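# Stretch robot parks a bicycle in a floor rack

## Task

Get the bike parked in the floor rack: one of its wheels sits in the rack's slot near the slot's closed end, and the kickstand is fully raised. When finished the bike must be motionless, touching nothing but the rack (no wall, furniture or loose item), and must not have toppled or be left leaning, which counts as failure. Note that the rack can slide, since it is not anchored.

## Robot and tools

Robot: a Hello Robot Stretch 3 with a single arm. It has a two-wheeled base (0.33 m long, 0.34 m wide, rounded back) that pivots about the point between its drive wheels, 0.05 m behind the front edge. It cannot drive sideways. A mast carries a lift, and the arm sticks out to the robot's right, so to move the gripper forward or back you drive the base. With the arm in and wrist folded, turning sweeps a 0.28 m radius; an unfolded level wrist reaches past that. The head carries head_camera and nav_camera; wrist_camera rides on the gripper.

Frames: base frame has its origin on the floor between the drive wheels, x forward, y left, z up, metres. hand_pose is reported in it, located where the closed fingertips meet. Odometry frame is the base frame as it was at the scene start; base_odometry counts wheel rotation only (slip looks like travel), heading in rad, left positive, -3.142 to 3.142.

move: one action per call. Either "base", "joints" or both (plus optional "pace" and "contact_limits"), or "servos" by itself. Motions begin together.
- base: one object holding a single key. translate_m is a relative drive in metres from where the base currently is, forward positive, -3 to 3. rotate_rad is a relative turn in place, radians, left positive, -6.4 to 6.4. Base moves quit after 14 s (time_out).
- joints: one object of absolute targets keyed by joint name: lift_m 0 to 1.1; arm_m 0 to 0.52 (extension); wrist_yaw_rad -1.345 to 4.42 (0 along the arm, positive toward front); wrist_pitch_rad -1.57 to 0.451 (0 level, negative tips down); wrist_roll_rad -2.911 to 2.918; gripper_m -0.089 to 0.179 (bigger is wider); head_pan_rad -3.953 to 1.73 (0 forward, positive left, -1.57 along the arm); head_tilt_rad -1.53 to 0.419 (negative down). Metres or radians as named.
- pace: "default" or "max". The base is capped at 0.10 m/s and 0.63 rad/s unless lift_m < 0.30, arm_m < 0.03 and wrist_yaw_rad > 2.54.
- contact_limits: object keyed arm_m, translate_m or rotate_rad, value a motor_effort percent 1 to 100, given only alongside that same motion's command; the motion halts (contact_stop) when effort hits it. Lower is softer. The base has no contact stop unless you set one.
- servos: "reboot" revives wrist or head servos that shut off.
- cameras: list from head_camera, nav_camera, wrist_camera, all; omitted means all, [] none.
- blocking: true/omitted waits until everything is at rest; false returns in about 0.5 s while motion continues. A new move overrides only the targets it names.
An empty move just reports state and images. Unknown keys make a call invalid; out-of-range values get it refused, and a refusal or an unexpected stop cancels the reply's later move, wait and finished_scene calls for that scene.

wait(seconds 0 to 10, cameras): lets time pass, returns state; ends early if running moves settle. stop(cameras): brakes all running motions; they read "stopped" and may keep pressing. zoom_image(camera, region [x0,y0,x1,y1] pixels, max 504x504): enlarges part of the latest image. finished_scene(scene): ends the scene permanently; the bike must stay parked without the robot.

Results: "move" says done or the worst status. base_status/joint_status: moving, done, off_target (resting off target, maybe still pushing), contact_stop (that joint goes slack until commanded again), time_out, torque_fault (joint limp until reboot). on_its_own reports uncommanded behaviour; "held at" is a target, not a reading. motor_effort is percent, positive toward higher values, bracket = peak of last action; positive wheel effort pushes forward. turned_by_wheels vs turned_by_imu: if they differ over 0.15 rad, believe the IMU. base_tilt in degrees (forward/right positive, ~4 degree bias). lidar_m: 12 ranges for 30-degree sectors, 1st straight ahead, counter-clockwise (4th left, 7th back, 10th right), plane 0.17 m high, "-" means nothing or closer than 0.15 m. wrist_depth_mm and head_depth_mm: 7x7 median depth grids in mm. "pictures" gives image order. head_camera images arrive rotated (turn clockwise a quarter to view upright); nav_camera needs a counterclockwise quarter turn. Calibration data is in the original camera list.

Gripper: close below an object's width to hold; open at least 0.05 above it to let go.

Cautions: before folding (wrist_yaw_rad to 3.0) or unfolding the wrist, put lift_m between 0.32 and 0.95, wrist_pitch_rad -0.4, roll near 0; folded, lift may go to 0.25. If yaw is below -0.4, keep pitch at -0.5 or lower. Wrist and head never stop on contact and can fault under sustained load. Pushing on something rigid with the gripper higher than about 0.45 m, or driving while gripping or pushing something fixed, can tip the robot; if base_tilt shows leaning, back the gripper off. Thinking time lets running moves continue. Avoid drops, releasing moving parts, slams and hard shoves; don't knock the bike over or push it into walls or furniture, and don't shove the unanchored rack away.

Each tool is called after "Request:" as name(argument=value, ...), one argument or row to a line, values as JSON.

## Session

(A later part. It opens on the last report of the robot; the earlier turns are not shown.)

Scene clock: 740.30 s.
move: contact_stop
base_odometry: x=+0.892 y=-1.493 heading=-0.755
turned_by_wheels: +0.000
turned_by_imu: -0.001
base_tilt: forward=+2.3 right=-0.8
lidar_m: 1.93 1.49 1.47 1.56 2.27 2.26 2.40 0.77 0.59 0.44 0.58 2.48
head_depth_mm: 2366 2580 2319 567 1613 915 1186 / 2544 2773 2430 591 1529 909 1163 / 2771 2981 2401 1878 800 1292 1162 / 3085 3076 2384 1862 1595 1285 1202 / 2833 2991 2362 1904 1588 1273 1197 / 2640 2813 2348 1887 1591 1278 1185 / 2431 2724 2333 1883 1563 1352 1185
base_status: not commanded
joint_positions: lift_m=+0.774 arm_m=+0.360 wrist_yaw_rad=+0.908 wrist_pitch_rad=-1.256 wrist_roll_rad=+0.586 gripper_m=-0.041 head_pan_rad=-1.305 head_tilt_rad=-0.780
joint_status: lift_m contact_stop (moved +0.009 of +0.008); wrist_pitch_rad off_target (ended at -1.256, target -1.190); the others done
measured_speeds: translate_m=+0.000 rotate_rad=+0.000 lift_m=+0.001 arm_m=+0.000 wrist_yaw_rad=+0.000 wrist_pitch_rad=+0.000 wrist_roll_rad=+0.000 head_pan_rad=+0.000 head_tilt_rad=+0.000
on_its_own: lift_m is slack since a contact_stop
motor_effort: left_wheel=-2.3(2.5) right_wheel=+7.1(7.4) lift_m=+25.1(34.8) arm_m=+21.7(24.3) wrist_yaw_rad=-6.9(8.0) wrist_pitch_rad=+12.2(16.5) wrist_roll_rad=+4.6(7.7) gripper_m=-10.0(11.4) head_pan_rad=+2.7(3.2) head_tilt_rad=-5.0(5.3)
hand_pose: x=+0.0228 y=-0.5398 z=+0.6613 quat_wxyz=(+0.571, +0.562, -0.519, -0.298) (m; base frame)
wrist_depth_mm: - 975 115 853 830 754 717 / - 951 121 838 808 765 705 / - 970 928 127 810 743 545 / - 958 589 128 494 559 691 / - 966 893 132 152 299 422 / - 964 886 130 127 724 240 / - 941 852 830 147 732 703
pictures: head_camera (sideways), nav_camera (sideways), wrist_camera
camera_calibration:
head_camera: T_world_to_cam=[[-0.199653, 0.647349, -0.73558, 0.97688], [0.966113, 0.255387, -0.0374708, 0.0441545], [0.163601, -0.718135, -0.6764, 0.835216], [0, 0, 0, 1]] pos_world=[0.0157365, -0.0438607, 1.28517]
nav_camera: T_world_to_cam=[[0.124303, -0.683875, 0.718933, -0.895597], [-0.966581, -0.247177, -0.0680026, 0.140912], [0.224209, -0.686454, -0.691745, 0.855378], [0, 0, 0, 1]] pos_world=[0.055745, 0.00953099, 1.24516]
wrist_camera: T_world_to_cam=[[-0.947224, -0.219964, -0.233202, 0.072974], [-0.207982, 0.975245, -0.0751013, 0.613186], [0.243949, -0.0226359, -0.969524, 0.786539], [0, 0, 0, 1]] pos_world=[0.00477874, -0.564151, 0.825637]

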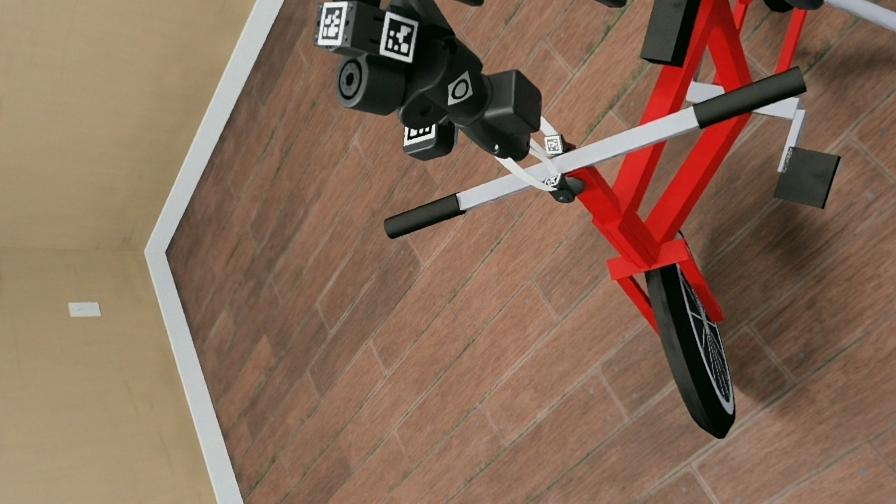

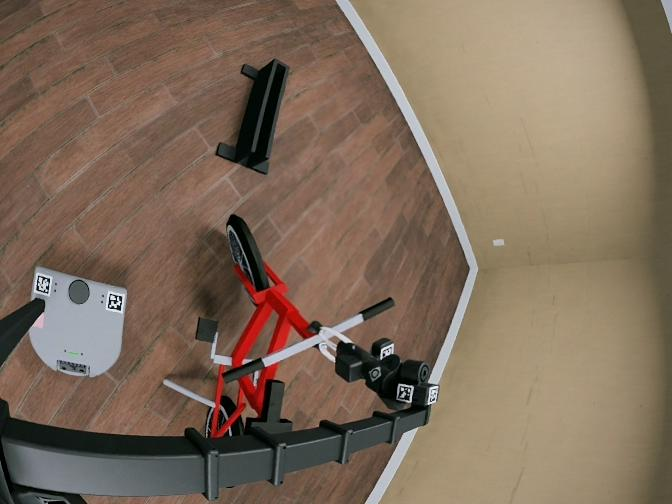

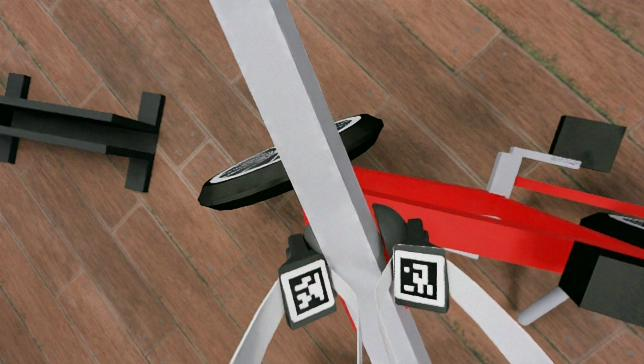

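Request:
move(
  joints={"arm_m": 0.395, "lift_m": 0.779, "wrist_pitch_rad": -1.19, "wrist_roll_rad": 0.6, "gripper_m": -0.06},
)

Scene clock: 753.93 s.
move: done
base_odometry: x=+0.892 y=-1.493 heading=-0.755
turned_by_wheels: +0.000
turned_by_imu: -0.001
base_tilt: forward=+2.4 right=-0.9
lidar_m: 1.92 1.49 1.47 1.56 2.28 2.26 2.40 0.78 0.58 0.64 0.59 2.47
head_depth_mm: 2356 2594 554 1829 1609 997 1191 / 2584 2835 2380 620 1607 1084 1183 / 2838 3029 2425 1811 899 1317 1162 / 3040 3167 2366 1912 1582 1295 1191 / 2856 3000 2358 1899 1580 1173 1192 / 2625 2840 2354 1886 1577 1280 1192 / 2416 2674 2323 1889 1567 1351 1187
base_status: not commanded
joint_positions: lift_m=+0.779 arm_m=+0.395 wrist_yaw_rad=+0.908 wrist_pitch_rad=-1.234 wrist_roll_rad=+0.586 gripper_m=-0.056 head_pan_rad=-1.305 head_tilt_rad=-0.780
joint_status: all done
measured_speeds: all 0
motor_effort: left_wheel=-2.1(2.3) right_wheel=+6.9(7.4) lift_m=+17.5(36.5) arm_m=+20.3(23.4) wrist_yaw_rad=-6.4(8.1) wrist_pitch_rad=+7.8(13.9) wrist_roll_rad=+4.5(7.0) gripper_m=-10.4(95.5) head_pan_rad=+3.2(3.2) head_tilt_rad=-4.7(5.4)
hand_pose: x=+0.0273 y=-0.5783 z=+0.6679 quat_wxyz=(+0.570, +0.561, -0.526, -0.289) (m; base frame)
wrist_depth_mm: - - 124 839 824 766 739 / - - 128 853 812 757 730 / - - 944 141 795 778 702 / - 917 918 133 795 751 707 / - 949 903 136 152 482 540 / - 928 920 130 126 301 250 / - 948 891 826 145 733 683
pictures: head_camera (sideways), nav_camera (sideways), wrist_camera
camera_calibration:
head_camera: T_world_to_cam=[[-0.199653, 0.647349, -0.73558, 0.97688], [0.966113, 0.255387, -0.0374708, 0.0441545], [0.163601, -0.718135, -0.6764, 0.835216], [0, 0, 0, 1]] pos_world=[0.0157365, -0.0438607, 1.28517]
nav_camera: T_world_to_cam=[[0.124303, -0.683875, 0.718933, -0.895597], [-0.966581, -0.247177, -0.0680026, 0.140912], [0.224209, -0.686454, -0.691745, 0.855378], [0, 0, 0, 1]] pos_world=[0.055745, 0.009531, 1.24516]
wrist_camera: T_world_to_cam=[[-0.943075, -0.22267, -0.247039, 0.077809], [-0.20588, 0.974226, -0.0921751, 0.662881], [0.261197, -0.0360676, -0.964612, 0.779416], [0, 0, 0, 1]] pos_world=[0.00627281, -0.600359, 0.832157]

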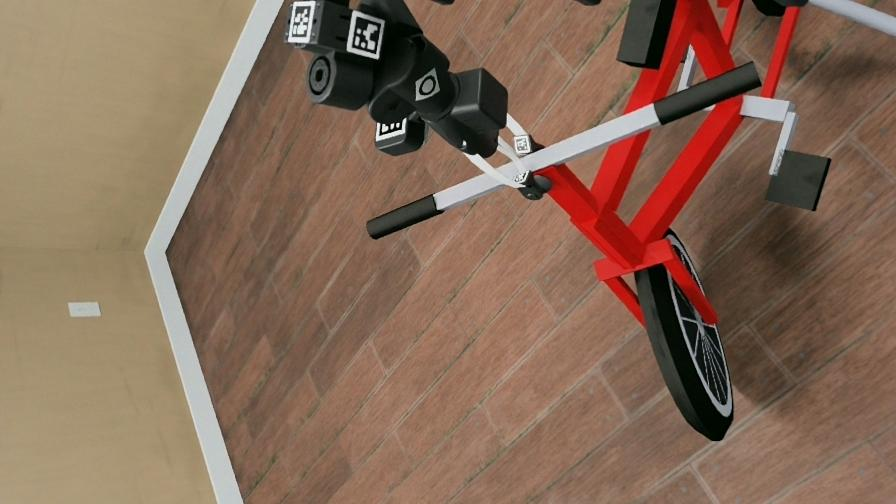

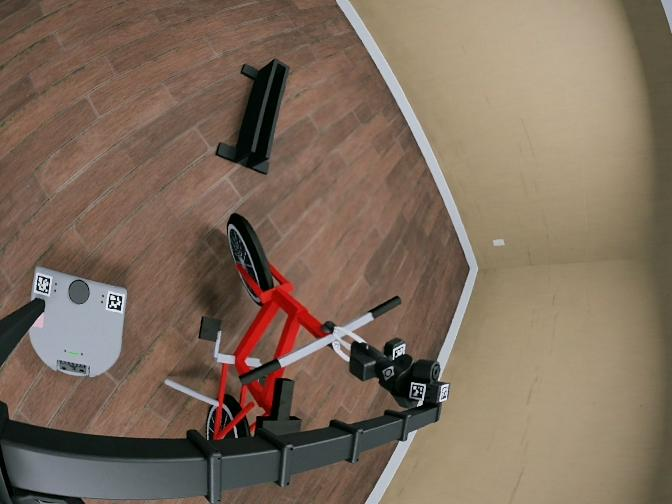

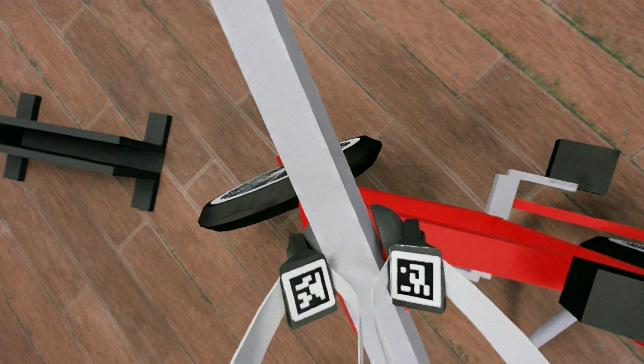

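Request:
move(
  joints={"arm_m": 0.425, "lift_m": 0.782, "wrist_pitch_rad": -1.19, "wrist_roll_rad": 0.6},
)

Scene clock: 757.90 s.
move: done
base_odometry: x=+0.892 y=-1.493 heading=-0.755
turned_by_wheels: +0.000
turned_by_imu: -0.001
base_tilt: forward=+2.3 right=-0.8
lidar_m: 1.92 1.48 1.46 1.56 2.27 2.26 2.41 0.80 0.58 0.65 0.60 2.48
head_depth_mm: 2373 2587 575 1889 1618 1018 1159 / 2540 2776 2322 661 1573 1109 1187 / 2810 3029 2378 1768 923 1320 1157 / 3013 3174 2386 1911 1586 1314 1198 / 2828 2980 2368 1894 1588 1171 1194 / 2679 2801 2370 1888 1578 1271 1192 / 2439 2689 2308 1871 1570 1349 1183
base_status: not commanded
joint_positions: lift_m=+0.782 arm_m=+0.425 wrist_yaw_rad=+0.907 wrist_pitch_rad=-1.224 wrist_roll_rad=+0.586 gripper_m=-0.056 head_pan_rad=-1.305 head_tilt_rad=-0.780
joint_status: all done
measured_speeds: all 0
motor_effort: left_wheel=-1.2(2.4) right_wheel=+3.7(7.2) lift_m=+21.0(31.7) arm_m=+19.7(22.7) wrist_yaw_rad=-6.0(7.5) wrist_pitch_rad=+5.9(10.6) wrist_roll_rad=+4.4(6.8) gripper_m=-10.3(12.2) head_pan_rad=+2.8(3.3) head_tilt_rad=-4.7(5.1)
hand_pose: x=+0.0291 y=-0.6097 z=+0.6715 quat_wxyz=(+0.570, +0.560, -0.529, -0.286) (m; base frame)
wrist_depth_mm: - - 128 899 826 774 743 / - - 954 807 797 779 725 / - - 966 141 796 753 736 / - 932 910 135 811 763 551 / - 996 663 137 153 549 682 / - 975 893 129 127 301 265 / - 966 827 806 145 714 258
pictures: head_camera (sideways), nav_camera (sideways), wrist_camera
camera_calibration:
head_camera: T_world_to_cam=[[-0.199653, 0.647349, -0.73558, 0.97688], [0.966113, 0.255386, -0.0374708, 0.0441545], [0.1636, -0.718134, -0.676401, 0.835217], [0, 0, 0, 1]] pos_world=[0.0157365, -0.0438607, 1.28517]
nav_camera: T_world_to_cam=[[0.124303, -0.683875, 0.718932, -0.895597], [-0.966581, -0.247177, -0.0680025, 0.140912], [0.224208, -0.686454, -0.691746, 0.855378], [0, 0, 0, 1]] pos_world=[0.055745, 0.009531, 1.24516]
wrist_camera: T_world_to_cam=[[-0.941284, -0.223928, -0.252666, 0.076373], [-0.205001, 0.973716, -0.099254, 0.698626], [0.268251, -0.0416294, -0.962449, 0.776219], [0, 0, 0, 1]] pos_world=[0.00688672, -0.630848, 0.83571]

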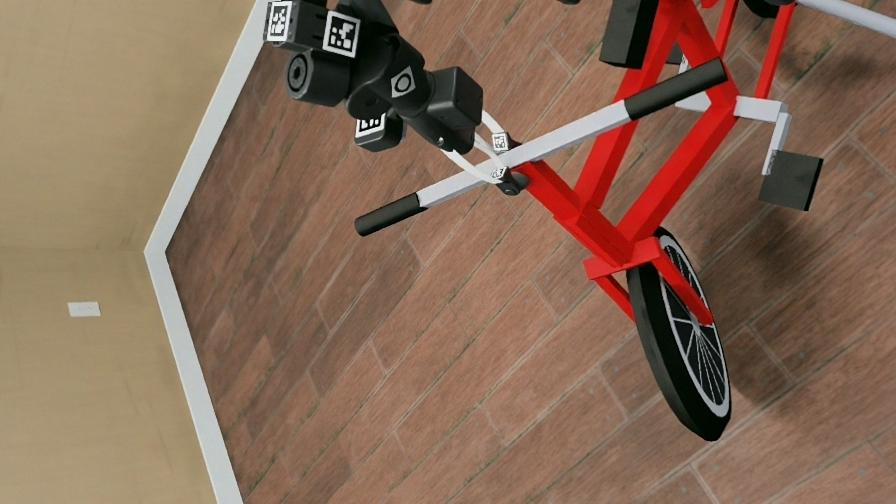

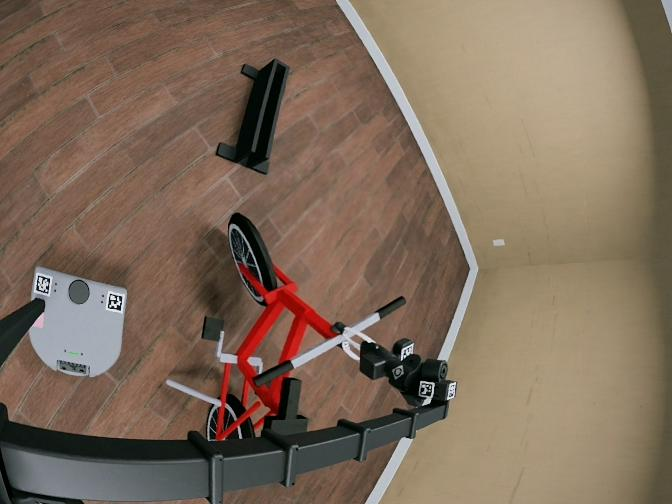

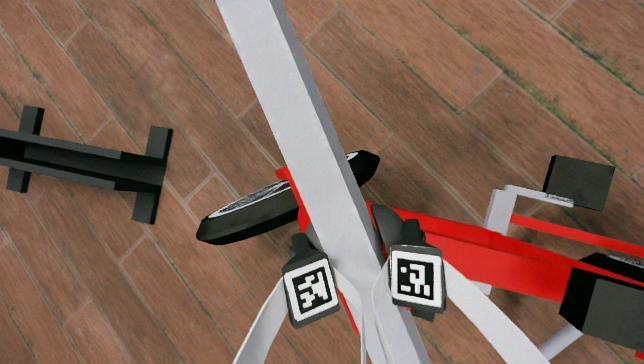

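Request:
move(
  base={"rotate_rad": 0.045},
  joints={"lift_m": 0.782, "wrist_roll_rad": 0.8},
)

Scene clock: 774.23 s.
move: off_target
base_odometry: x=+0.892 y=-1.493 heading=-0.711
turned_by_wheels: +0.045
turned_by_imu: +0.038
base_tilt: forward=+2.3 right=-0.8
lidar_m: 1.87 1.48 1.46 1.59 2.29 2.26 2.45 0.77 0.57 0.64 0.63 2.47
head_depth_mm: 2396 2678 574 1880 1610 1003 1164 / 2646 2860 2326 657 1621 1095 1185 / 2878 3028 2387 1801 920 1317 1158 / 2963 3156 2388 1900 1516 1314 1198 / 2749 2961 2362 1892 1588 1222 1193 / 2553 2792 2377 1876 1584 1225 1184 / 2406 2638 2316 1863 1561 1349 1178
base_status: done
joint_positions: lift_m=+0.782 arm_m=+0.425 wrist_yaw_rad=+0.909 wrist_pitch_rad=-1.207 wrist_roll_rad=+0.777 gripper_m=-0.056 head_pan_rad=-1.305 head_tilt_rad=-0.780
joint_status: wrist_roll_rad off_target (ended at +0.777, target +0.800); the others done
measured_speeds: all 0
motor_effort: left_wheel=-1.8(13.3) right_wheel=+6.6(22.9) lift_m=+22.0(30.0) arm_m=+17.9(17.9) wrist_yaw_rad=-8.2(12.4) wrist_pitch_rad=+3.2(10.4) wrist_roll_rad=+7.5(14.0) gripper_m=-12.5(12.6) head_pan_rad=+2.9(3.2) head_tilt_rad=-4.8(5.2)
hand_pose: x=+0.0325 y=-0.6122 z=+0.6726 quat_wxyz=(+0.516, +0.530, -0.586, -0.331) (m; base frame)
wrist_depth_mm: - - 134 904 800 744 701 / - - 136 841 815 749 706 / - - 980 837 789 759 675 / - - 957 139 779 741 677 / - - 942 139 152 296 371 / - - 970 130 127 710 250 / - - 891 130 141 712 685
pictures: head_camera (sideways), nav_camera (sideways), wrist_camera
camera_calibration:
head_camera: T_world_to_cam=[[-0.199653, 0.647349, -0.73558, 0.97688], [0.966113, 0.255386, -0.0374708, 0.0441545], [0.1636, -0.718134, -0.676401, 0.835217], [0, 0, 0, 1]] pos_world=[0.0157365, -0.0438607, 1.28517]
nav_camera: T_world_to_cam=[[0.124303, -0.683875, 0.718932, -0.895597], [-0.966581, -0.247177, -0.0680025, 0.140912], [0.224209, -0.686454, -0.691746, 0.855378], [0, 0, 0, 1]] pos_world=[0.055745, 0.009531, 1.24516]
wrist_camera: T_world_to_cam=[[-0.949747, -0.0447531, -0.309801, 0.227741], [-0.0259462, 0.997576, -0.0645648, 0.687328], [0.31194, -0.0532821, -0.948607, 0.758387], [0, 0, 0, 1]] pos_world=[-0.00244137, -0.635061, 0.834343]

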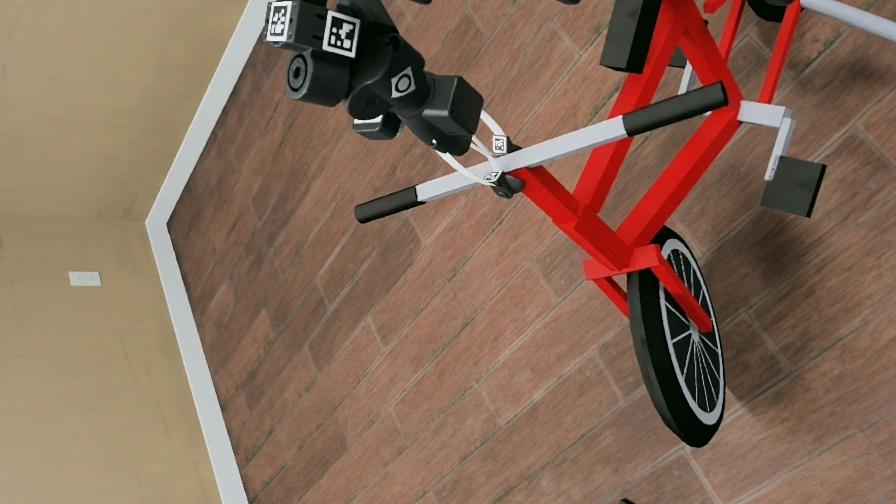

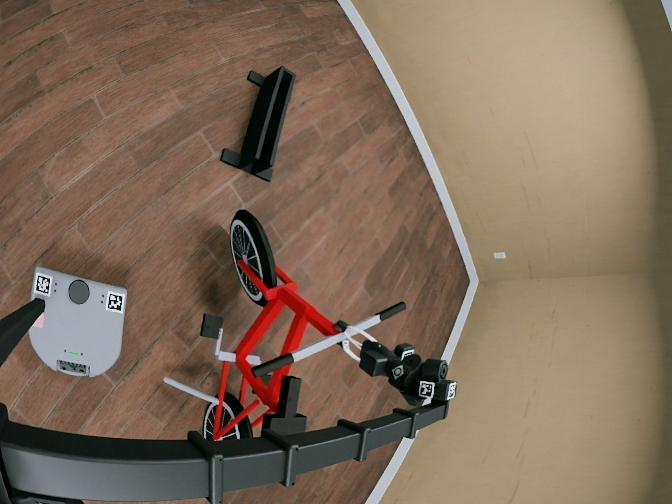

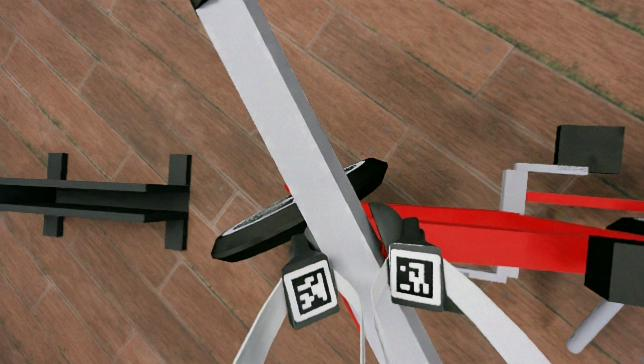

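Request:
move(
  base={"translate_m": 0.05},
  joints={"lift_m": 0.782, "wrist_roll_rad": 1.0, "arm_m": 0.43},
)

Scene clock: 787.23 s.
move: off_target
base_odometry: x=+0.930 y=-1.525 heading=-0.711
turned_by_wheels: +0.000
turned_by_imu: -0.001
base_tilt: forward=+2.3 right=-0.8
lidar_m: 1.82 1.45 1.44 1.55 2.32 2.30 2.49 0.79 0.56 0.63 0.63 2.44
head_depth_mm: 2492 2672 579 1891 1618 1035 1170 / 2693 2918 2308 671 1618 1102 1188 / 2979 3077 2376 1767 902 1312 1140 / 2932 3070 2374 1895 1571 1284 1196 / 2683 2918 2357 1906 1581 1207 1198 / 2543 2782 2336 1889 1584 1182 1190 / 2351 2611 2340 1884 1574 1337 1180
base_status: done
joint_positions: lift_m=+0.782 arm_m=+0.430 wrist_yaw_rad=+0.911 wrist_pitch_rad=-1.205 wrist_roll_rad=+0.974 gripper_m=-0.056 head_pan_rad=-1.305 head_tilt_rad=-0.780
joint_status: wrist_roll_rad off_target (ended at +0.974, target +1.000); the others done
measured_speeds: all 0
motor_effort: left_wheel=+2.2(5.5) right_wheel=+5.0(17.9) lift_m=+25.4(26.4) arm_m=+17.8(21.5) wrist_yaw_rad=-9.3(10.1) wrist_pitch_rad=+2.7(5.3) wrist_roll_rad=+8.6(14.2) gripper_m=-12.4(12.9) head_pan_rad=+2.3(3.2) head_tilt_rad=-4.2(5.4)
hand_pose: x=+0.0329 y=-0.6174 z=+0.6727 quat_wxyz=(+0.456, +0.496, -0.634, -0.380) (m; base frame)
wrist_depth_mm: - - 141 877 776 767 702 / - - 140 887 806 728 684 / - - - 825 798 728 662 / - - - 142 789 532 445 / - - 943 140 153 289 287 / - - 981 131 126 719 675 / - - 934 888 139 718 685
pictures: head_camera (sideways), nav_camera (sideways), wrist_camera
camera_calibration:
head_camera: T_world_to_cam=[[-0.199653, 0.647349, -0.73558, 0.97688], [0.966113, 0.255386, -0.0374708, 0.0441545], [0.1636, -0.718134, -0.676401, 0.835217], [0, 0, 0, 1]] pos_world=[0.0157365, -0.0438607, 1.28517]
nav_camera: T_world_to_cam=[[0.124303, -0.683875, 0.718932, -0.895597], [-0.966581, -0.247177, -0.0680025, 0.140912], [0.224209, -0.686454, -0.691746, 0.855378], [0, 0, 0, 1]] pos_world=[0.055745, 0.009531, 1.24516]
wrist_camera: T_world_to_cam=[[-0.92591, 0.145015, -0.3488, 0.370483], [0.157535, 0.987484, -0.00763534, 0.64192], [0.343327, -0.0620177, -0.937166, 0.743985], [0, 0, 0, 1]] pos_world=[-0.0135206, -0.641471, 0.831363]

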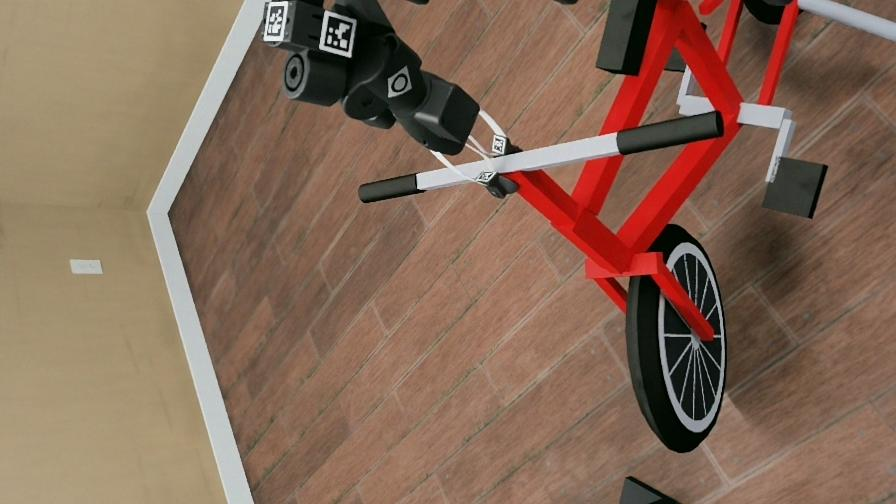

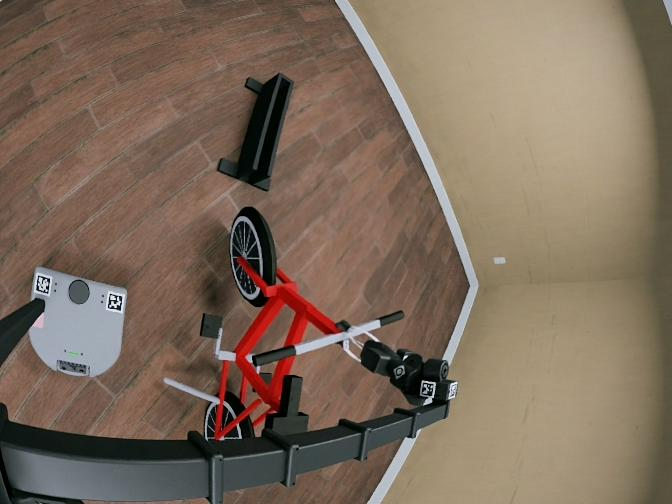

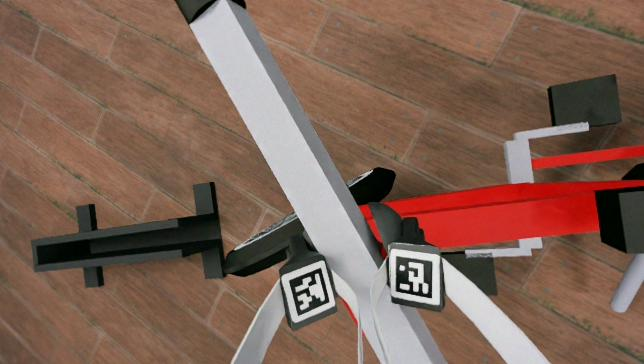

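Request:
move(
  base={"translate_m": 0.03},
  joints={"lift_m": 0.782, "wrist_roll_rad": 1.2, "head_pan_rad": -0.9, "head_tilt_rad": -0.85},
)

Scene clock: 797.93 s.
move: done
base_odometry: x=+0.952 y=-1.545 heading=-0.711
turned_by_wheels: +0.000
turned_by_imu: -0.001
base_tilt: forward=+2.3 right=-0.8
lidar_m: 1.80 1.43 1.42 1.54 2.32 2.32 2.51 0.79 0.56 0.61 0.62 2.42
head_depth_mm: 2567 2798 2231 1824 996 1023 1150 / 2512 2707 2181 1799 1547 1242 1155 / 2388 2658 2182 1816 1163 1282 1178 / 2361 2544 2168 1775 1323 1327 1175 / 2275 2514 2179 1788 1453 1319 1168 / 2217 2463 2137 1769 1448 1320 1165 / 2160 2420 2114 1638 1512 1312 1164
base_status: done
joint_positions: lift_m=+0.782 arm_m=+0.430 wrist_yaw_rad=+0.908 wrist_pitch_rad=-1.202 wrist_roll_rad=+1.182 gripper_m=-0.056 head_pan_rad=-0.906 head_tilt_rad=-0.839
joint_status: all done
measured_speeds: all 0
motor_effort: left_wheel=+0.9(6.1) right_wheel=+4.9(16.2) lift_m=+26.6(27.3) arm_m=+7.5(10.4) wrist_yaw_rad=-7.2(11.9) wrist_pitch_rad=+2.2(5.8) wrist_roll_rad=+5.9(16.9) gripper_m=-11.8(12.6) head_pan_rad=+3.0(4.2) head_tilt_rad=-5.5(6.1)
hand_pose: x=+0.0335 y=-0.6180 z=+0.6730 quat_wxyz=(+0.387, +0.453, -0.679, -0.429) (m; base frame)
wrist_depth_mm: - - 143 853 779 712 647 / - - 146 832 772 723 648 / - - - 153 780 703 446 / - - - 145 534 287 281 / - - - 143 153 585 671 / - - - 131 124 721 701 / - - 992 128 142 723 690
pictures: head_camera (sideways), nav_camera (sideways), wrist_camera
camera_calibration:
head_camera: T_world_to_cam=[[-0.461984, 0.551788, -0.694335, 0.924728], [0.789106, 0.613093, -0.0378153, 0.0456798], [0.404825, -0.565373, -0.718658, 0.888706], [0, 0, 0, 1]] pos_world=[0.0313922, -0.0358095, 1.28247]
nav_camera: T_world_to_cam=[[0.406174, -0.613972, 0.676802, -0.842414], [-0.796567, -0.600826, -0.0669993, 0.138564], [0.447776, -0.511905, -0.73311, 0.907811], [0, 0, 0, 1]] pos_world=[0.0460459, 0.0307471, 1.24496]
wrist_camera: T_world_to_cam=[[-0.859828, 0.342355, -0.378799, 0.511176], [0.346584, 0.936138, 0.0593686, 0.559326], [0.374933, -0.080239, -0.923573, 0.722523], [0, 0, 0, 1]] pos_world=[-0.0252282, -0.640636, 0.827729]

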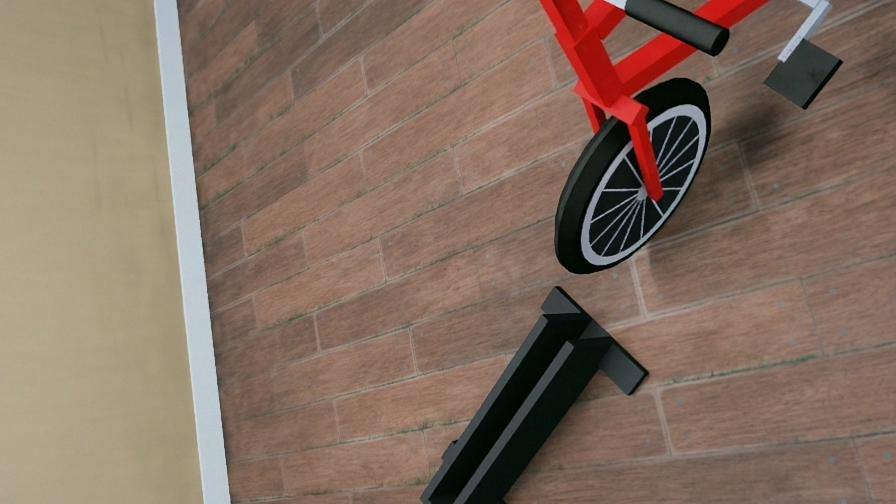

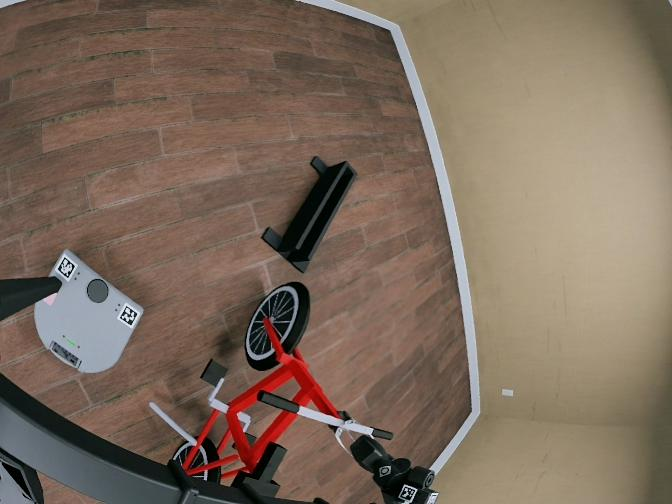

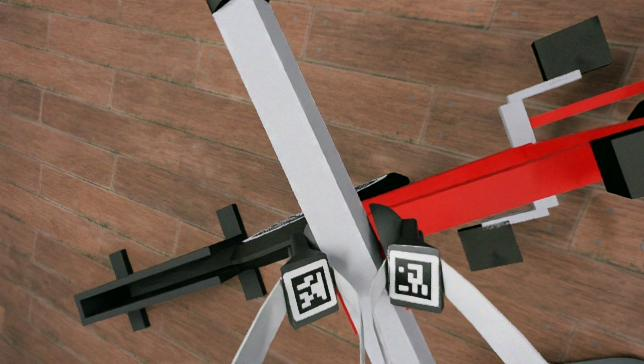

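Request:
move(
  base={"translate_m": 0.06},
  joints={"lift_m": 0.782, "wrist_roll_rad": 1.2, "arm_m": 0.425},
)

Scene clock: 817.43 s.
move: done
base_odometry: x=+0.998 y=-1.584 heading=-0.711
turned_by_wheels: +0.000
turned_by_imu: -0.001
base_tilt: forward=+2.3 right=-0.8
lidar_m: 1.76 1.40 1.38 1.49 2.26 2.37 2.57 0.79 0.57 0.60 0.61 2.37
head_depth_mm: 2505 2742 2209 1823 992 1022 1145 / 2410 2693 2211 1819 1536 1229 1163 / 2325 2575 2193 1800 1203 1287 1176 / 2292 2546 2183 1803 1319 1333 1175 / 2212 2504 2162 1783 1418 1326 1172 / 2164 2443 2127 1768 1455 1316 1167 / 2088 2375 2104 1600 1499 1313 1161
base_status: done
joint_positions: lift_m=+0.782 arm_m=+0.425 wrist_yaw_rad=+0.908 wrist_pitch_rad=-1.202 wrist_roll_rad=+1.182 gripper_m=-0.056 head_pan_rad=-0.905 head_tilt_rad=-0.839
joint_status: all done
measured_speeds: all 0
motor_effort: left_wheel=+4.1(6.3) right_wheel=+3.0(14.5) lift_m=+27.4(28.0) arm_m=-6.3(19.5) wrist_yaw_rad=-6.9(8.3) wrist_pitch_rad=+2.3(3.4) wrist_roll_rad=+5.8(8.0) gripper_m=-11.5(12.8) head_pan_rad=+2.3(3.2) head_tilt_rad=-4.9(5.9)
hand_pose: x=+0.0335 y=-0.6130 z=+0.6730 quat_wxyz=(+0.387, +0.453, -0.679, -0.429) (m; base frame)
wrist_depth_mm: - - 143 840 765 699 633 / - - 145 853 791 709 641 / - - - 153 778 708 381 / - - - 145 509 285 279 / - - - 142 286 589 672 / - - - 130 124 744 702 / - - 993 127 142 739 696
pictures: head_camera (sideways), nav_camera (sideways), wrist_camera
camera_calibration:
head_camera: T_world_to_cam=[[-0.462075, 0.551825, -0.694245, 0.924612], [0.78906, 0.613151, -0.0378158, 0.0456809], [0.404809, -0.565275, -0.718745, 0.888819], [0, 0, 0, 1]] pos_world=[0.0313932, -0.0358059, 1.28247]
nav_camera: T_world_to_cam=[[0.406268, -0.614011, 0.67671, -0.842295], [-0.796531, -0.600874, -0.0669969, 0.13856], [0.447755, -0.511802, -0.733195, 0.907922], [0, 0, 0, 1]] pos_world=[0.0460394, 0.0307555, 1.24496]
wrist_camera: T_world_to_cam=[[-0.859865, 0.342337, -0.378733, 0.509382], [0.346549, 0.93615, 0.0593904, 0.554608], [0.374882, -0.0801818, -0.923598, 0.722978], [0, 0, 0, 1]] pos_world=[-0.0252309, -0.635607, 0.827723]

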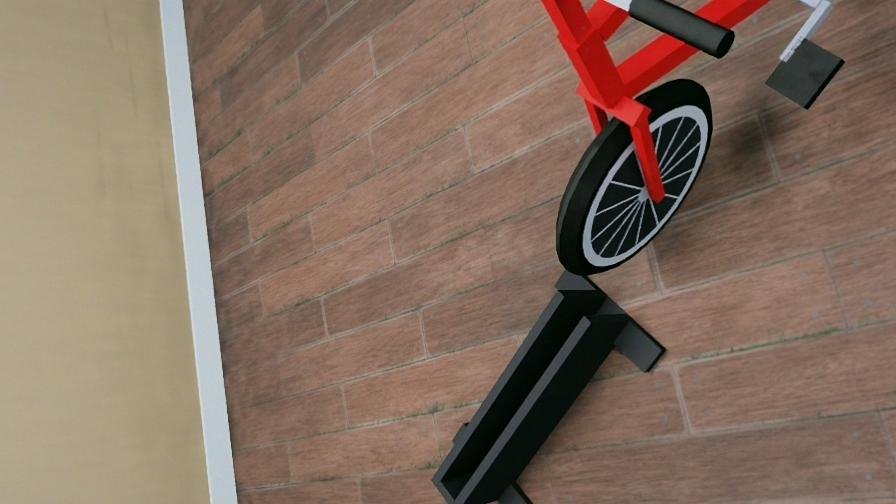

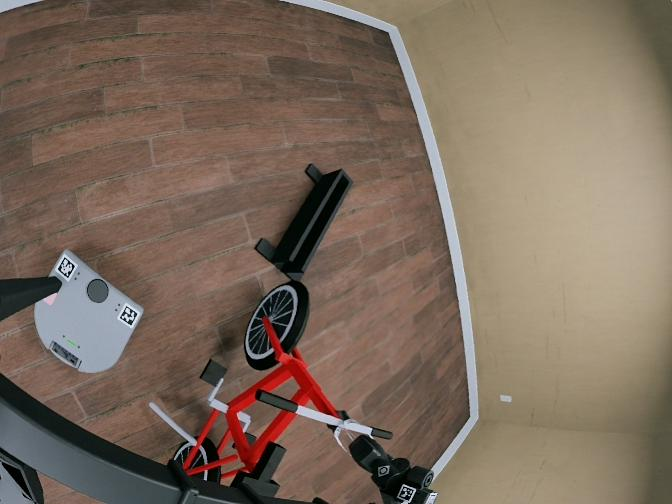

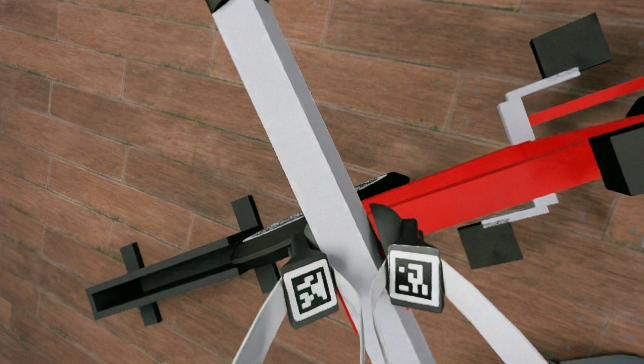

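Request:
move(
  joints={"lift_m": 0.782, "wrist_roll_rad": 0.95},
  cameras=[],
)

Request:
move(
  base={"translate_m": 0.045},
  joints={"lift_m": 0.782, "wrist_roll_rad": 0.9, "arm_m": 0.42},
)

Scene clock: 835.33 s.
move: done
base_odometry: x=+0.998 y=-1.584 heading=-0.711
turned_by_wheels: +0.000
turned_by_imu: -0.001
base_tilt: forward=+2.3 right=-0.8
lidar_m: 1.76 1.40 1.38 1.49 2.25 2.37 2.57 0.79 0.57 0.61 0.61 2.36
head_depth_mm: 2508 2721 2191 1821 993 1018 1148 / 2384 2644 2218 1816 1538 1216 1162 / 2349 2602 2203 1807 1185 1286 1174 / 2269 2534 2166 1781 1475 1322 1174 / 2216 2479 2156 1771 1419 1322 1171 / 2160 2446 2130 1788 1444 1320 1166 / 2103 2388 2140 1610 1498 1318 1162
base_status: not commanded
joint_positions: lift_m=+0.782 arm_m=+0.425 wrist_yaw_rad=+0.904 wrist_pitch_rad=-1.201 wrist_roll_rad=+0.955 gripper_m=-0.056 head_pan_rad=-0.905 head_tilt_rad=-0.839
joint_status: all done
measured_speeds: all 0
motor_effort: left_wheel=+3.1(4.1) right_wheel=+2.7(3.5) lift_m=+23.1(23.1) arm_m=+17.4(20.0) wrist_yaw_rad=-4.1(7.1) wrist_pitch_rad=+1.3(2.6) wrist_roll_rad=-1.8(5.4) gripper_m=-11.3(12.7) head_pan_rad=+2.5(3.4) head_tilt_rad=-5.4(5.5)
hand_pose: x=+0.0336 y=-0.6135 z=+0.6730 quat_wxyz=(+0.460, +0.497, -0.632, -0.375) (m; base frame)
wrist_depth_mm: - - - 817 796 749 680 / - - 926 144 812 716 661 / - - 981 142 796 742 661 / - - 946 143 785 546 518 / - - 843 140 287 291 263 / - - - 130 126 724 698 / - - 938 889 150 702 673
pictures: none
No camera images: "cameras" was empty.

Scene clock: 836.83 s.
move: done
base_odometry: x=+1.032 y=-1.613 heading=-0.711
turned_by_wheels: +0.000
turned_by_imu: +0.000
base_tilt: forward=+2.3 right=-0.8
lidar_m: 1.73 1.37 1.36 1.47 2.22 2.41 2.61 0.79 0.56 0.60 0.61 2.34
head_depth_mm: 2446 2715 2235 1806 1437 998 1152 / 2356 2651 2201 1812 1536 1235 1164 / 2321 2559 2171 1808 1534 1277 1183 / 2265 2548 2154 1792 1340 1326 1176 / 2186 2443 2149 1779 1414 1318 1166 / 2138 2416 2127 1782 1450 1319 1167 / 2077 2337 2110 1750 1506 1319 1162
base_status: done
joint_positions: lift_m=+0.782 arm_m=+0.420 wrist_yaw_rad=+0.902 wrist_pitch_rad=-1.200 wrist_roll_rad=+0.904 gripper_m=-0.056 head_pan_rad=-0.905 head_tilt_rad=-0.840
joint_status: all done
measured_speeds: all 0
motor_effort: left_wheel=+1.8(5.4) right_wheel=+5.7(15.2) lift_m=+24.7(24.7) arm_m=-8.2(19.1) wrist_yaw_rad=-1.8(3.9) wrist_pitch_rad=+1.9(3.2) wrist_roll_rad=-1.7(7.0) gripper_m=-11.9(12.5) head_pan_rad=+3.0(3.0) head_tilt_rad=-4.7(5.6)
hand_pose: x=+0.0336 y=-0.6087 z=+0.6731 quat_wxyz=(+0.476, +0.506, -0.621, -0.363) (m; base frame)
wrist_depth_mm: - - - 149 802 738 686 / - - 947 144 795 737 674 / - - 954 142 808 736 655 / - - 974 141 795 553 518 / - - 820 141 155 291 254 / - - - 130 126 713 683 / - - 907 841 154 710 681
pictures: head_camera (sideways), nav_camera (sideways), wrist_camera
camera_calibration:
head_camera: T_world_to_cam=[[-0.462173, 0.551924, -0.694101, 0.924425], [0.789042, 0.613174, -0.0378168, 0.0456822], [0.404733, -0.565153, -0.718884, 0.889], [0, 0, 0, 1]] pos_world=[0.0313916, -0.0358022, 1.28246]
nav_camera: T_world_to_cam=[[0.406366, -0.614108, 0.676563, -0.842104], [-0.796526, -0.600881, -0.0669931, 0.138555], [0.447675, -0.511677, -0.733331, 0.908099], [0, 0, 0, 1]] pos_world=[0.0460317, 0.0307653, 1.24496]
wrist_camera: T_world_to_cam=[[-0.936139, 0.0850278, -0.341194, 0.328734], [0.101881, 0.99429, -0.0317486, 0.655457], [0.336546, -0.0644822, -0.939457, 0.744927], [0, 0, 0, 1]] pos_world=[-0.00974003, -0.631631, 0.832798]

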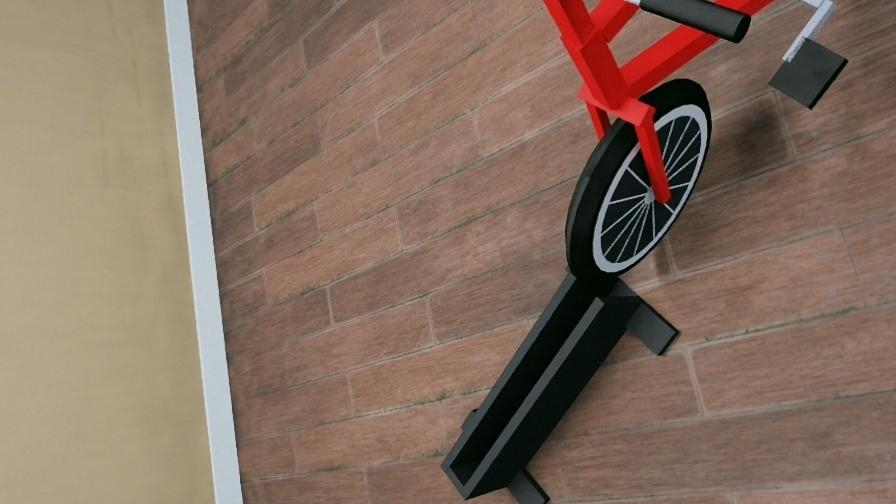

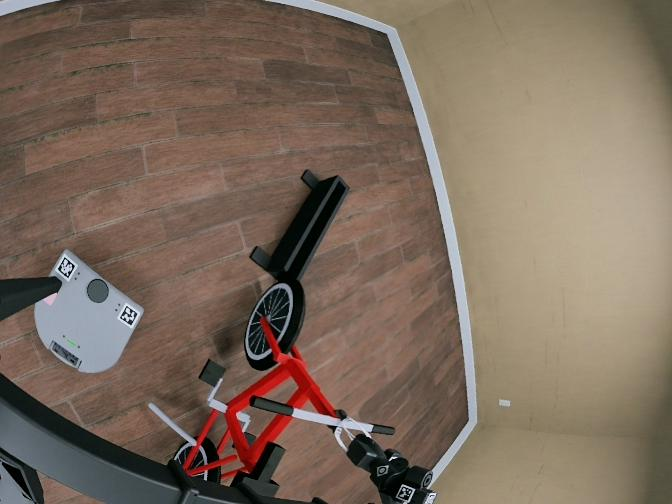

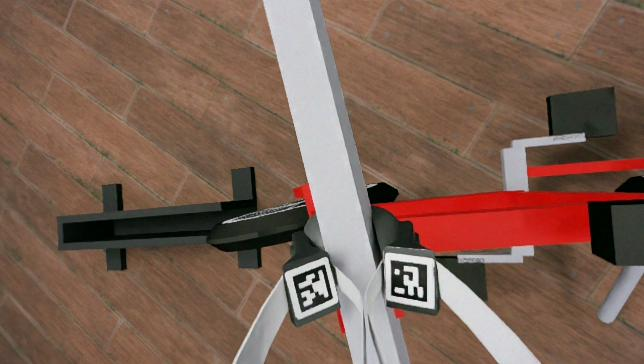

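Request:
move(
  base={"translate_m": 0.025},
  joints={"lift_m": 0.782, "wrist_roll_rad": 1.0},
  cameras=[],
)

Request:
move(
  joints={"lift_m": 0.782, "wrist_roll_rad": 1.4},
)

Scene clock: 851.20 s.
move: done
base_odometry: x=+1.051 y=-1.630 heading=-0.711
turned_by_wheels: +0.000
turned_by_imu: -0.001
base_tilt: forward=+2.4 right=-0.8
lidar_m: 1.70 1.35 1.34 1.45 2.19 2.42 2.62 0.79 0.57 0.60 0.61 2.31
head_depth_mm: 2447 2673 2211 1824 1452 1002 1148 / 2368 2613 2194 1824 1542 1273 1159 / 2320 2547 2188 1805 1535 1272 1177 / 2238 2507 2190 1780 1335 1322 1175 / 2161 2452 2143 1773 1412 1319 1170 / 2121 2383 2169 1779 1448 1324 1167 / 2057 2305 2122 1754 1501 1310 1157
base_status: done
joint_positions: lift_m=+0.782 arm_m=+0.420 wrist_yaw_rad=+0.905 wrist_pitch_rad=-1.198 wrist_roll_rad=+0.985 gripper_m=-0.056 head_pan_rad=-0.905 head_tilt_rad=-0.840
joint_status: all done
measured_speeds: all 0
motor_effort: left_wheel=+3.4(5.3) right_wheel=+4.8(15.5) lift_m=+27.2(27.5) arm_m=+19.1(19.9) wrist_yaw_rad=-5.4(5.4) wrist_pitch_rad=+1.3(3.9) wrist_roll_rad=+4.7(6.6) gripper_m=-11.7(12.5) head_pan_rad=+2.7(3.1) head_tilt_rad=-5.4(5.9)
hand_pose: x=+0.0341 y=-0.6088 z=+0.6732 quat_wxyz=(+0.451, +0.492, -0.640, -0.381) (m; base frame)
wrist_depth_mm: - - 961 841 793 741 665 / - - 976 144 807 710 662 / - - - 144 824 742 655 / - - 996 143 783 532 357 / - - 813 142 290 291 286 / - - - 128 125 701 678 / - - 912 127 153 727 688
pictures: none
No camera images: "cameras" was empty.

Scene clock: 852.20 s.
move: done
base_odometry: x=+1.051 y=-1.630 heading=-0.711
turned_by_wheels: +0.000
turned_by_imu: +0.000
base_tilt: forward=+2.3 right=-0.8
lidar_m: 1.70 1.36 1.34 1.45 2.19 2.42 2.62 0.78 0.57 0.56 0.58 2.31
head_depth_mm: 2425 2708 2199 1826 1445 1273 1151 / 2349 2634 2196 1806 1541 1258 1155 / 2298 2557 2173 1793 1168 1266 1173 / 2233 2517 2159 1799 1438 1322 1175 / 2149 2444 2170 1787 1409 1321 1160 / 2115 2413 2142 1778 1448 1311 1160 / 2051 2320 2120 1761 1507 1317 1159
base_status: not commanded
joint_positions: lift_m=+0.782 arm_m=+0.420 wrist_yaw_rad=+0.904 wrist_pitch_rad=-1.207 wrist_roll_rad=+1.394 gripper_m=-0.056 head_pan_rad=-0.905 head_tilt_rad=-0.840
joint_status: all done
measured_speeds: all 0
motor_effort: left_wheel=+2.7(3.9) right_wheel=+4.2(4.9) lift_m=+29.5(29.5) arm_m=+17.8(19.2) wrist_yaw_rad=-2.7(8.4) wrist_pitch_rad=+3.1(3.8) wrist_roll_rad=+1.7(11.6) gripper_m=-11.0(12.6) head_pan_rad=+2.4(3.0) head_tilt_rad=-4.7(5.6)
hand_pose: x=+0.0323 y=-0.6075 z=+0.6726 quat_wxyz=(+0.312, +0.403, -0.716, -0.477) (m; base frame)
wrist_depth_mm: - - 968 147 739 700 623 / - - 982 145 767 674 226 / - - 998 144 788 283 275 / - - - 143 287 544 681 / - - - 142 289 754 687 / - - - 128 124 748 693 / - - 107 143 152 737 636
pictures: head_camera (sideways), nav_camera (sideways), wrist_camera
camera_calibration:
head_camera: T_world_to_cam=[[-0.462174, 0.551923, -0.694101, 0.924425], [0.789042, 0.613175, -0.0378168, 0.0456822], [0.404733, -0.565152, -0.718884, 0.889], [0, 0, 0, 1]] pos_world=[0.0313916, -0.0358022, 1.28246]
nav_camera: T_world_to_cam=[[0.406366, -0.614108, 0.676564, -0.842104], [-0.796525, -0.600882, -0.0669932, 0.138555], [0.447676, -0.511676, -0.73333, 0.908099], [0, 0, 0, 1]] pos_world=[0.0460317, 0.0307654, 1.24496]
wrist_camera: T_world_to_cam=[[-0.754426, 0.530836, -0.386075, 0.622353], [0.523374, 0.841461, 0.13425, 0.436264], [0.396132, -0.10078, -0.912646, 0.70293], [0, 0, 0, 1]] pos_world=[-0.037263, -0.626626, 0.823233]

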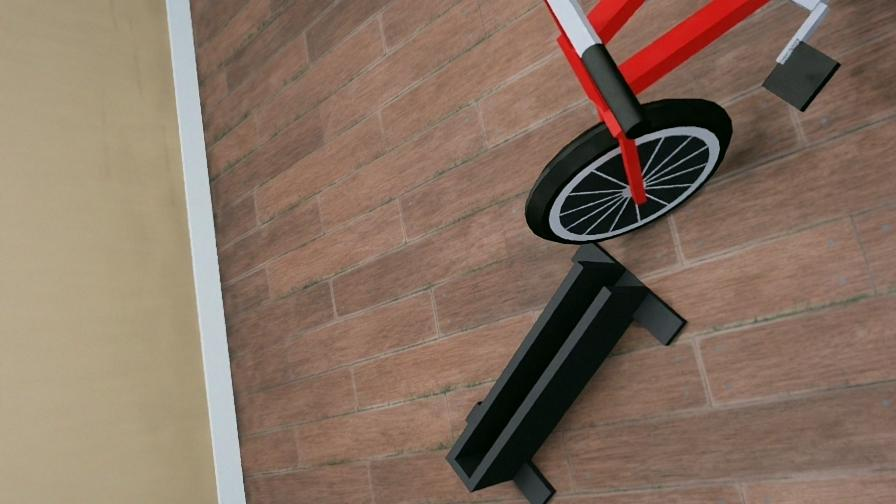

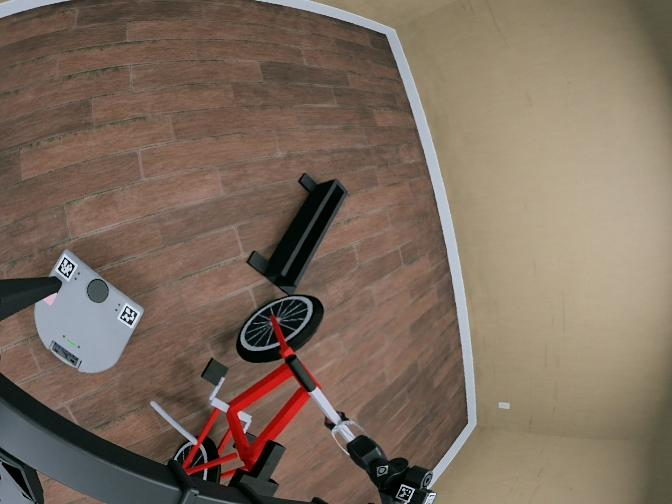

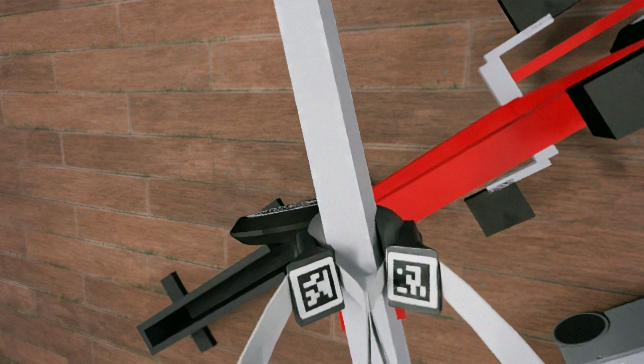

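Request:
move(
  joints={"lift_m": 0.782, "wrist_roll_rad": 1.12},
)

Scene clock: 856.80 s.
move: done
base_odometry: x=+1.051 y=-1.630 heading=-0.711
turned_by_wheels: +0.000
turned_by_imu: -0.001
base_tilt: forward=+2.3 right=-0.8
lidar_m: 1.71 1.36 1.34 1.45 2.19 2.43 2.62 0.79 0.57 0.56 0.59 2.31
head_depth_mm: 2449 2659 2216 1800 907 1276 1150 / 2373 2635 2211 1805 1540 1263 1165 / 2279 2582 2183 1796 1175 1257 1181 / 2225 2501 2136 1785 1425 1323 1174 / 2187 2433 2166 1780 1406 1323 1168 / 2112 2405 2147 1757 1445 1318 1165 / 2061 2319 2121 1758 1497 1308 1163
base_status: not commanded
joint_positions: lift_m=+0.782 arm_m=+0.420 wrist_yaw_rad=+0.899 wrist_pitch_rad=-1.205 wrist_roll_rad=+1.139 gripper_m=-0.056 head_pan_rad=-0.905 head_tilt_rad=-0.840
joint_status: all done
measured_speeds: all 0
motor_effort: left_wheel=+2.2(2.8) right_wheel=+4.2(4.4) lift_m=+21.5(31.2) arm_m=+13.5(14.4) wrist_yaw_rad=+0.7(3.3) wrist_pitch_rad=+2.9(3.6) wrist_roll_rad=-6.4(6.5) gripper_m=-11.8(12.4) head_pan_rad=+2.5(3.0) head_tilt_rad=-4.5(5.6)
hand_pose: x=+0.0323 y=-0.6080 z=+0.6727 quat_wxyz=(+0.400, +0.459, -0.672, -0.422) (m; base frame)
wrist_depth_mm: - - 957 144 774 701 639 / - - 951 145 765 722 653 / - - 989 144 793 695 501 / - - 953 144 467 286 235 / - - 984 144 291 582 660 / - - - 128 126 742 673 / - - 964 146 832 713 670
pictures: head_camera (sideways), nav_camera (sideways), wrist_camera
camera_calibration:
head_camera: T_world_to_cam=[[-0.462174, 0.551923, -0.694101, 0.924425], [0.789041, 0.613175, -0.0378168, 0.0456822], [0.404733, -0.565152, -0.718884, 0.889], [0, 0, 0, 1]] pos_world=[0.0313916, -0.0358022, 1.28246]
nav_camera: T_world_to_cam=[[0.406366, -0.614108, 0.676564, -0.842104], [-0.796525, -0.600882, -0.0669931, 0.138555], [0.447676, -0.511676, -0.733331, 0.908099], [0, 0, 0, 1]] pos_world=[0.0460317, 0.0307654, 1.24496]
wrist_camera: T_world_to_cam=[[-0.87458, 0.312065, -0.371115, 0.483543], [0.318334, 0.946861, 0.0460054, 0.566745], [0.365751, -0.0779032, -0.927447, 0.727844], [0, 0, 0, 1]] pos_world=[-0.0237268, -0.630824, 0.828414]

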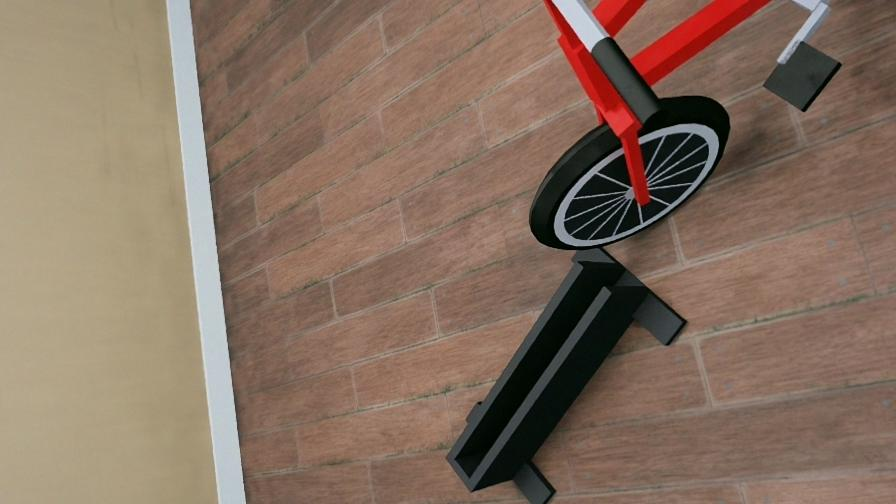

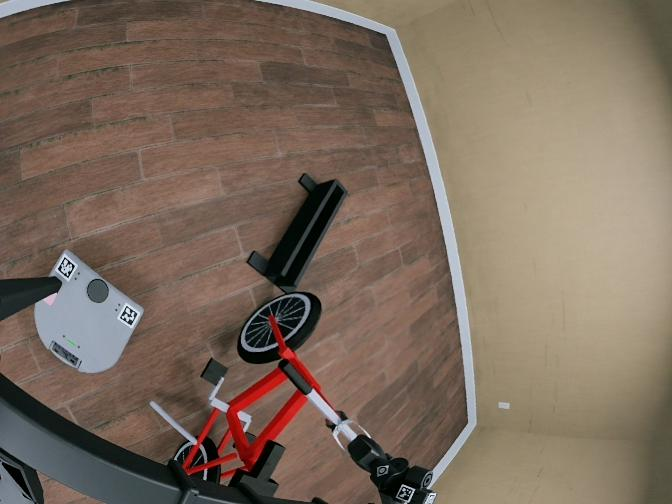

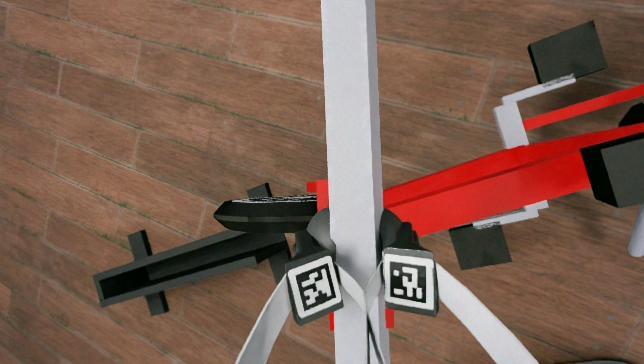

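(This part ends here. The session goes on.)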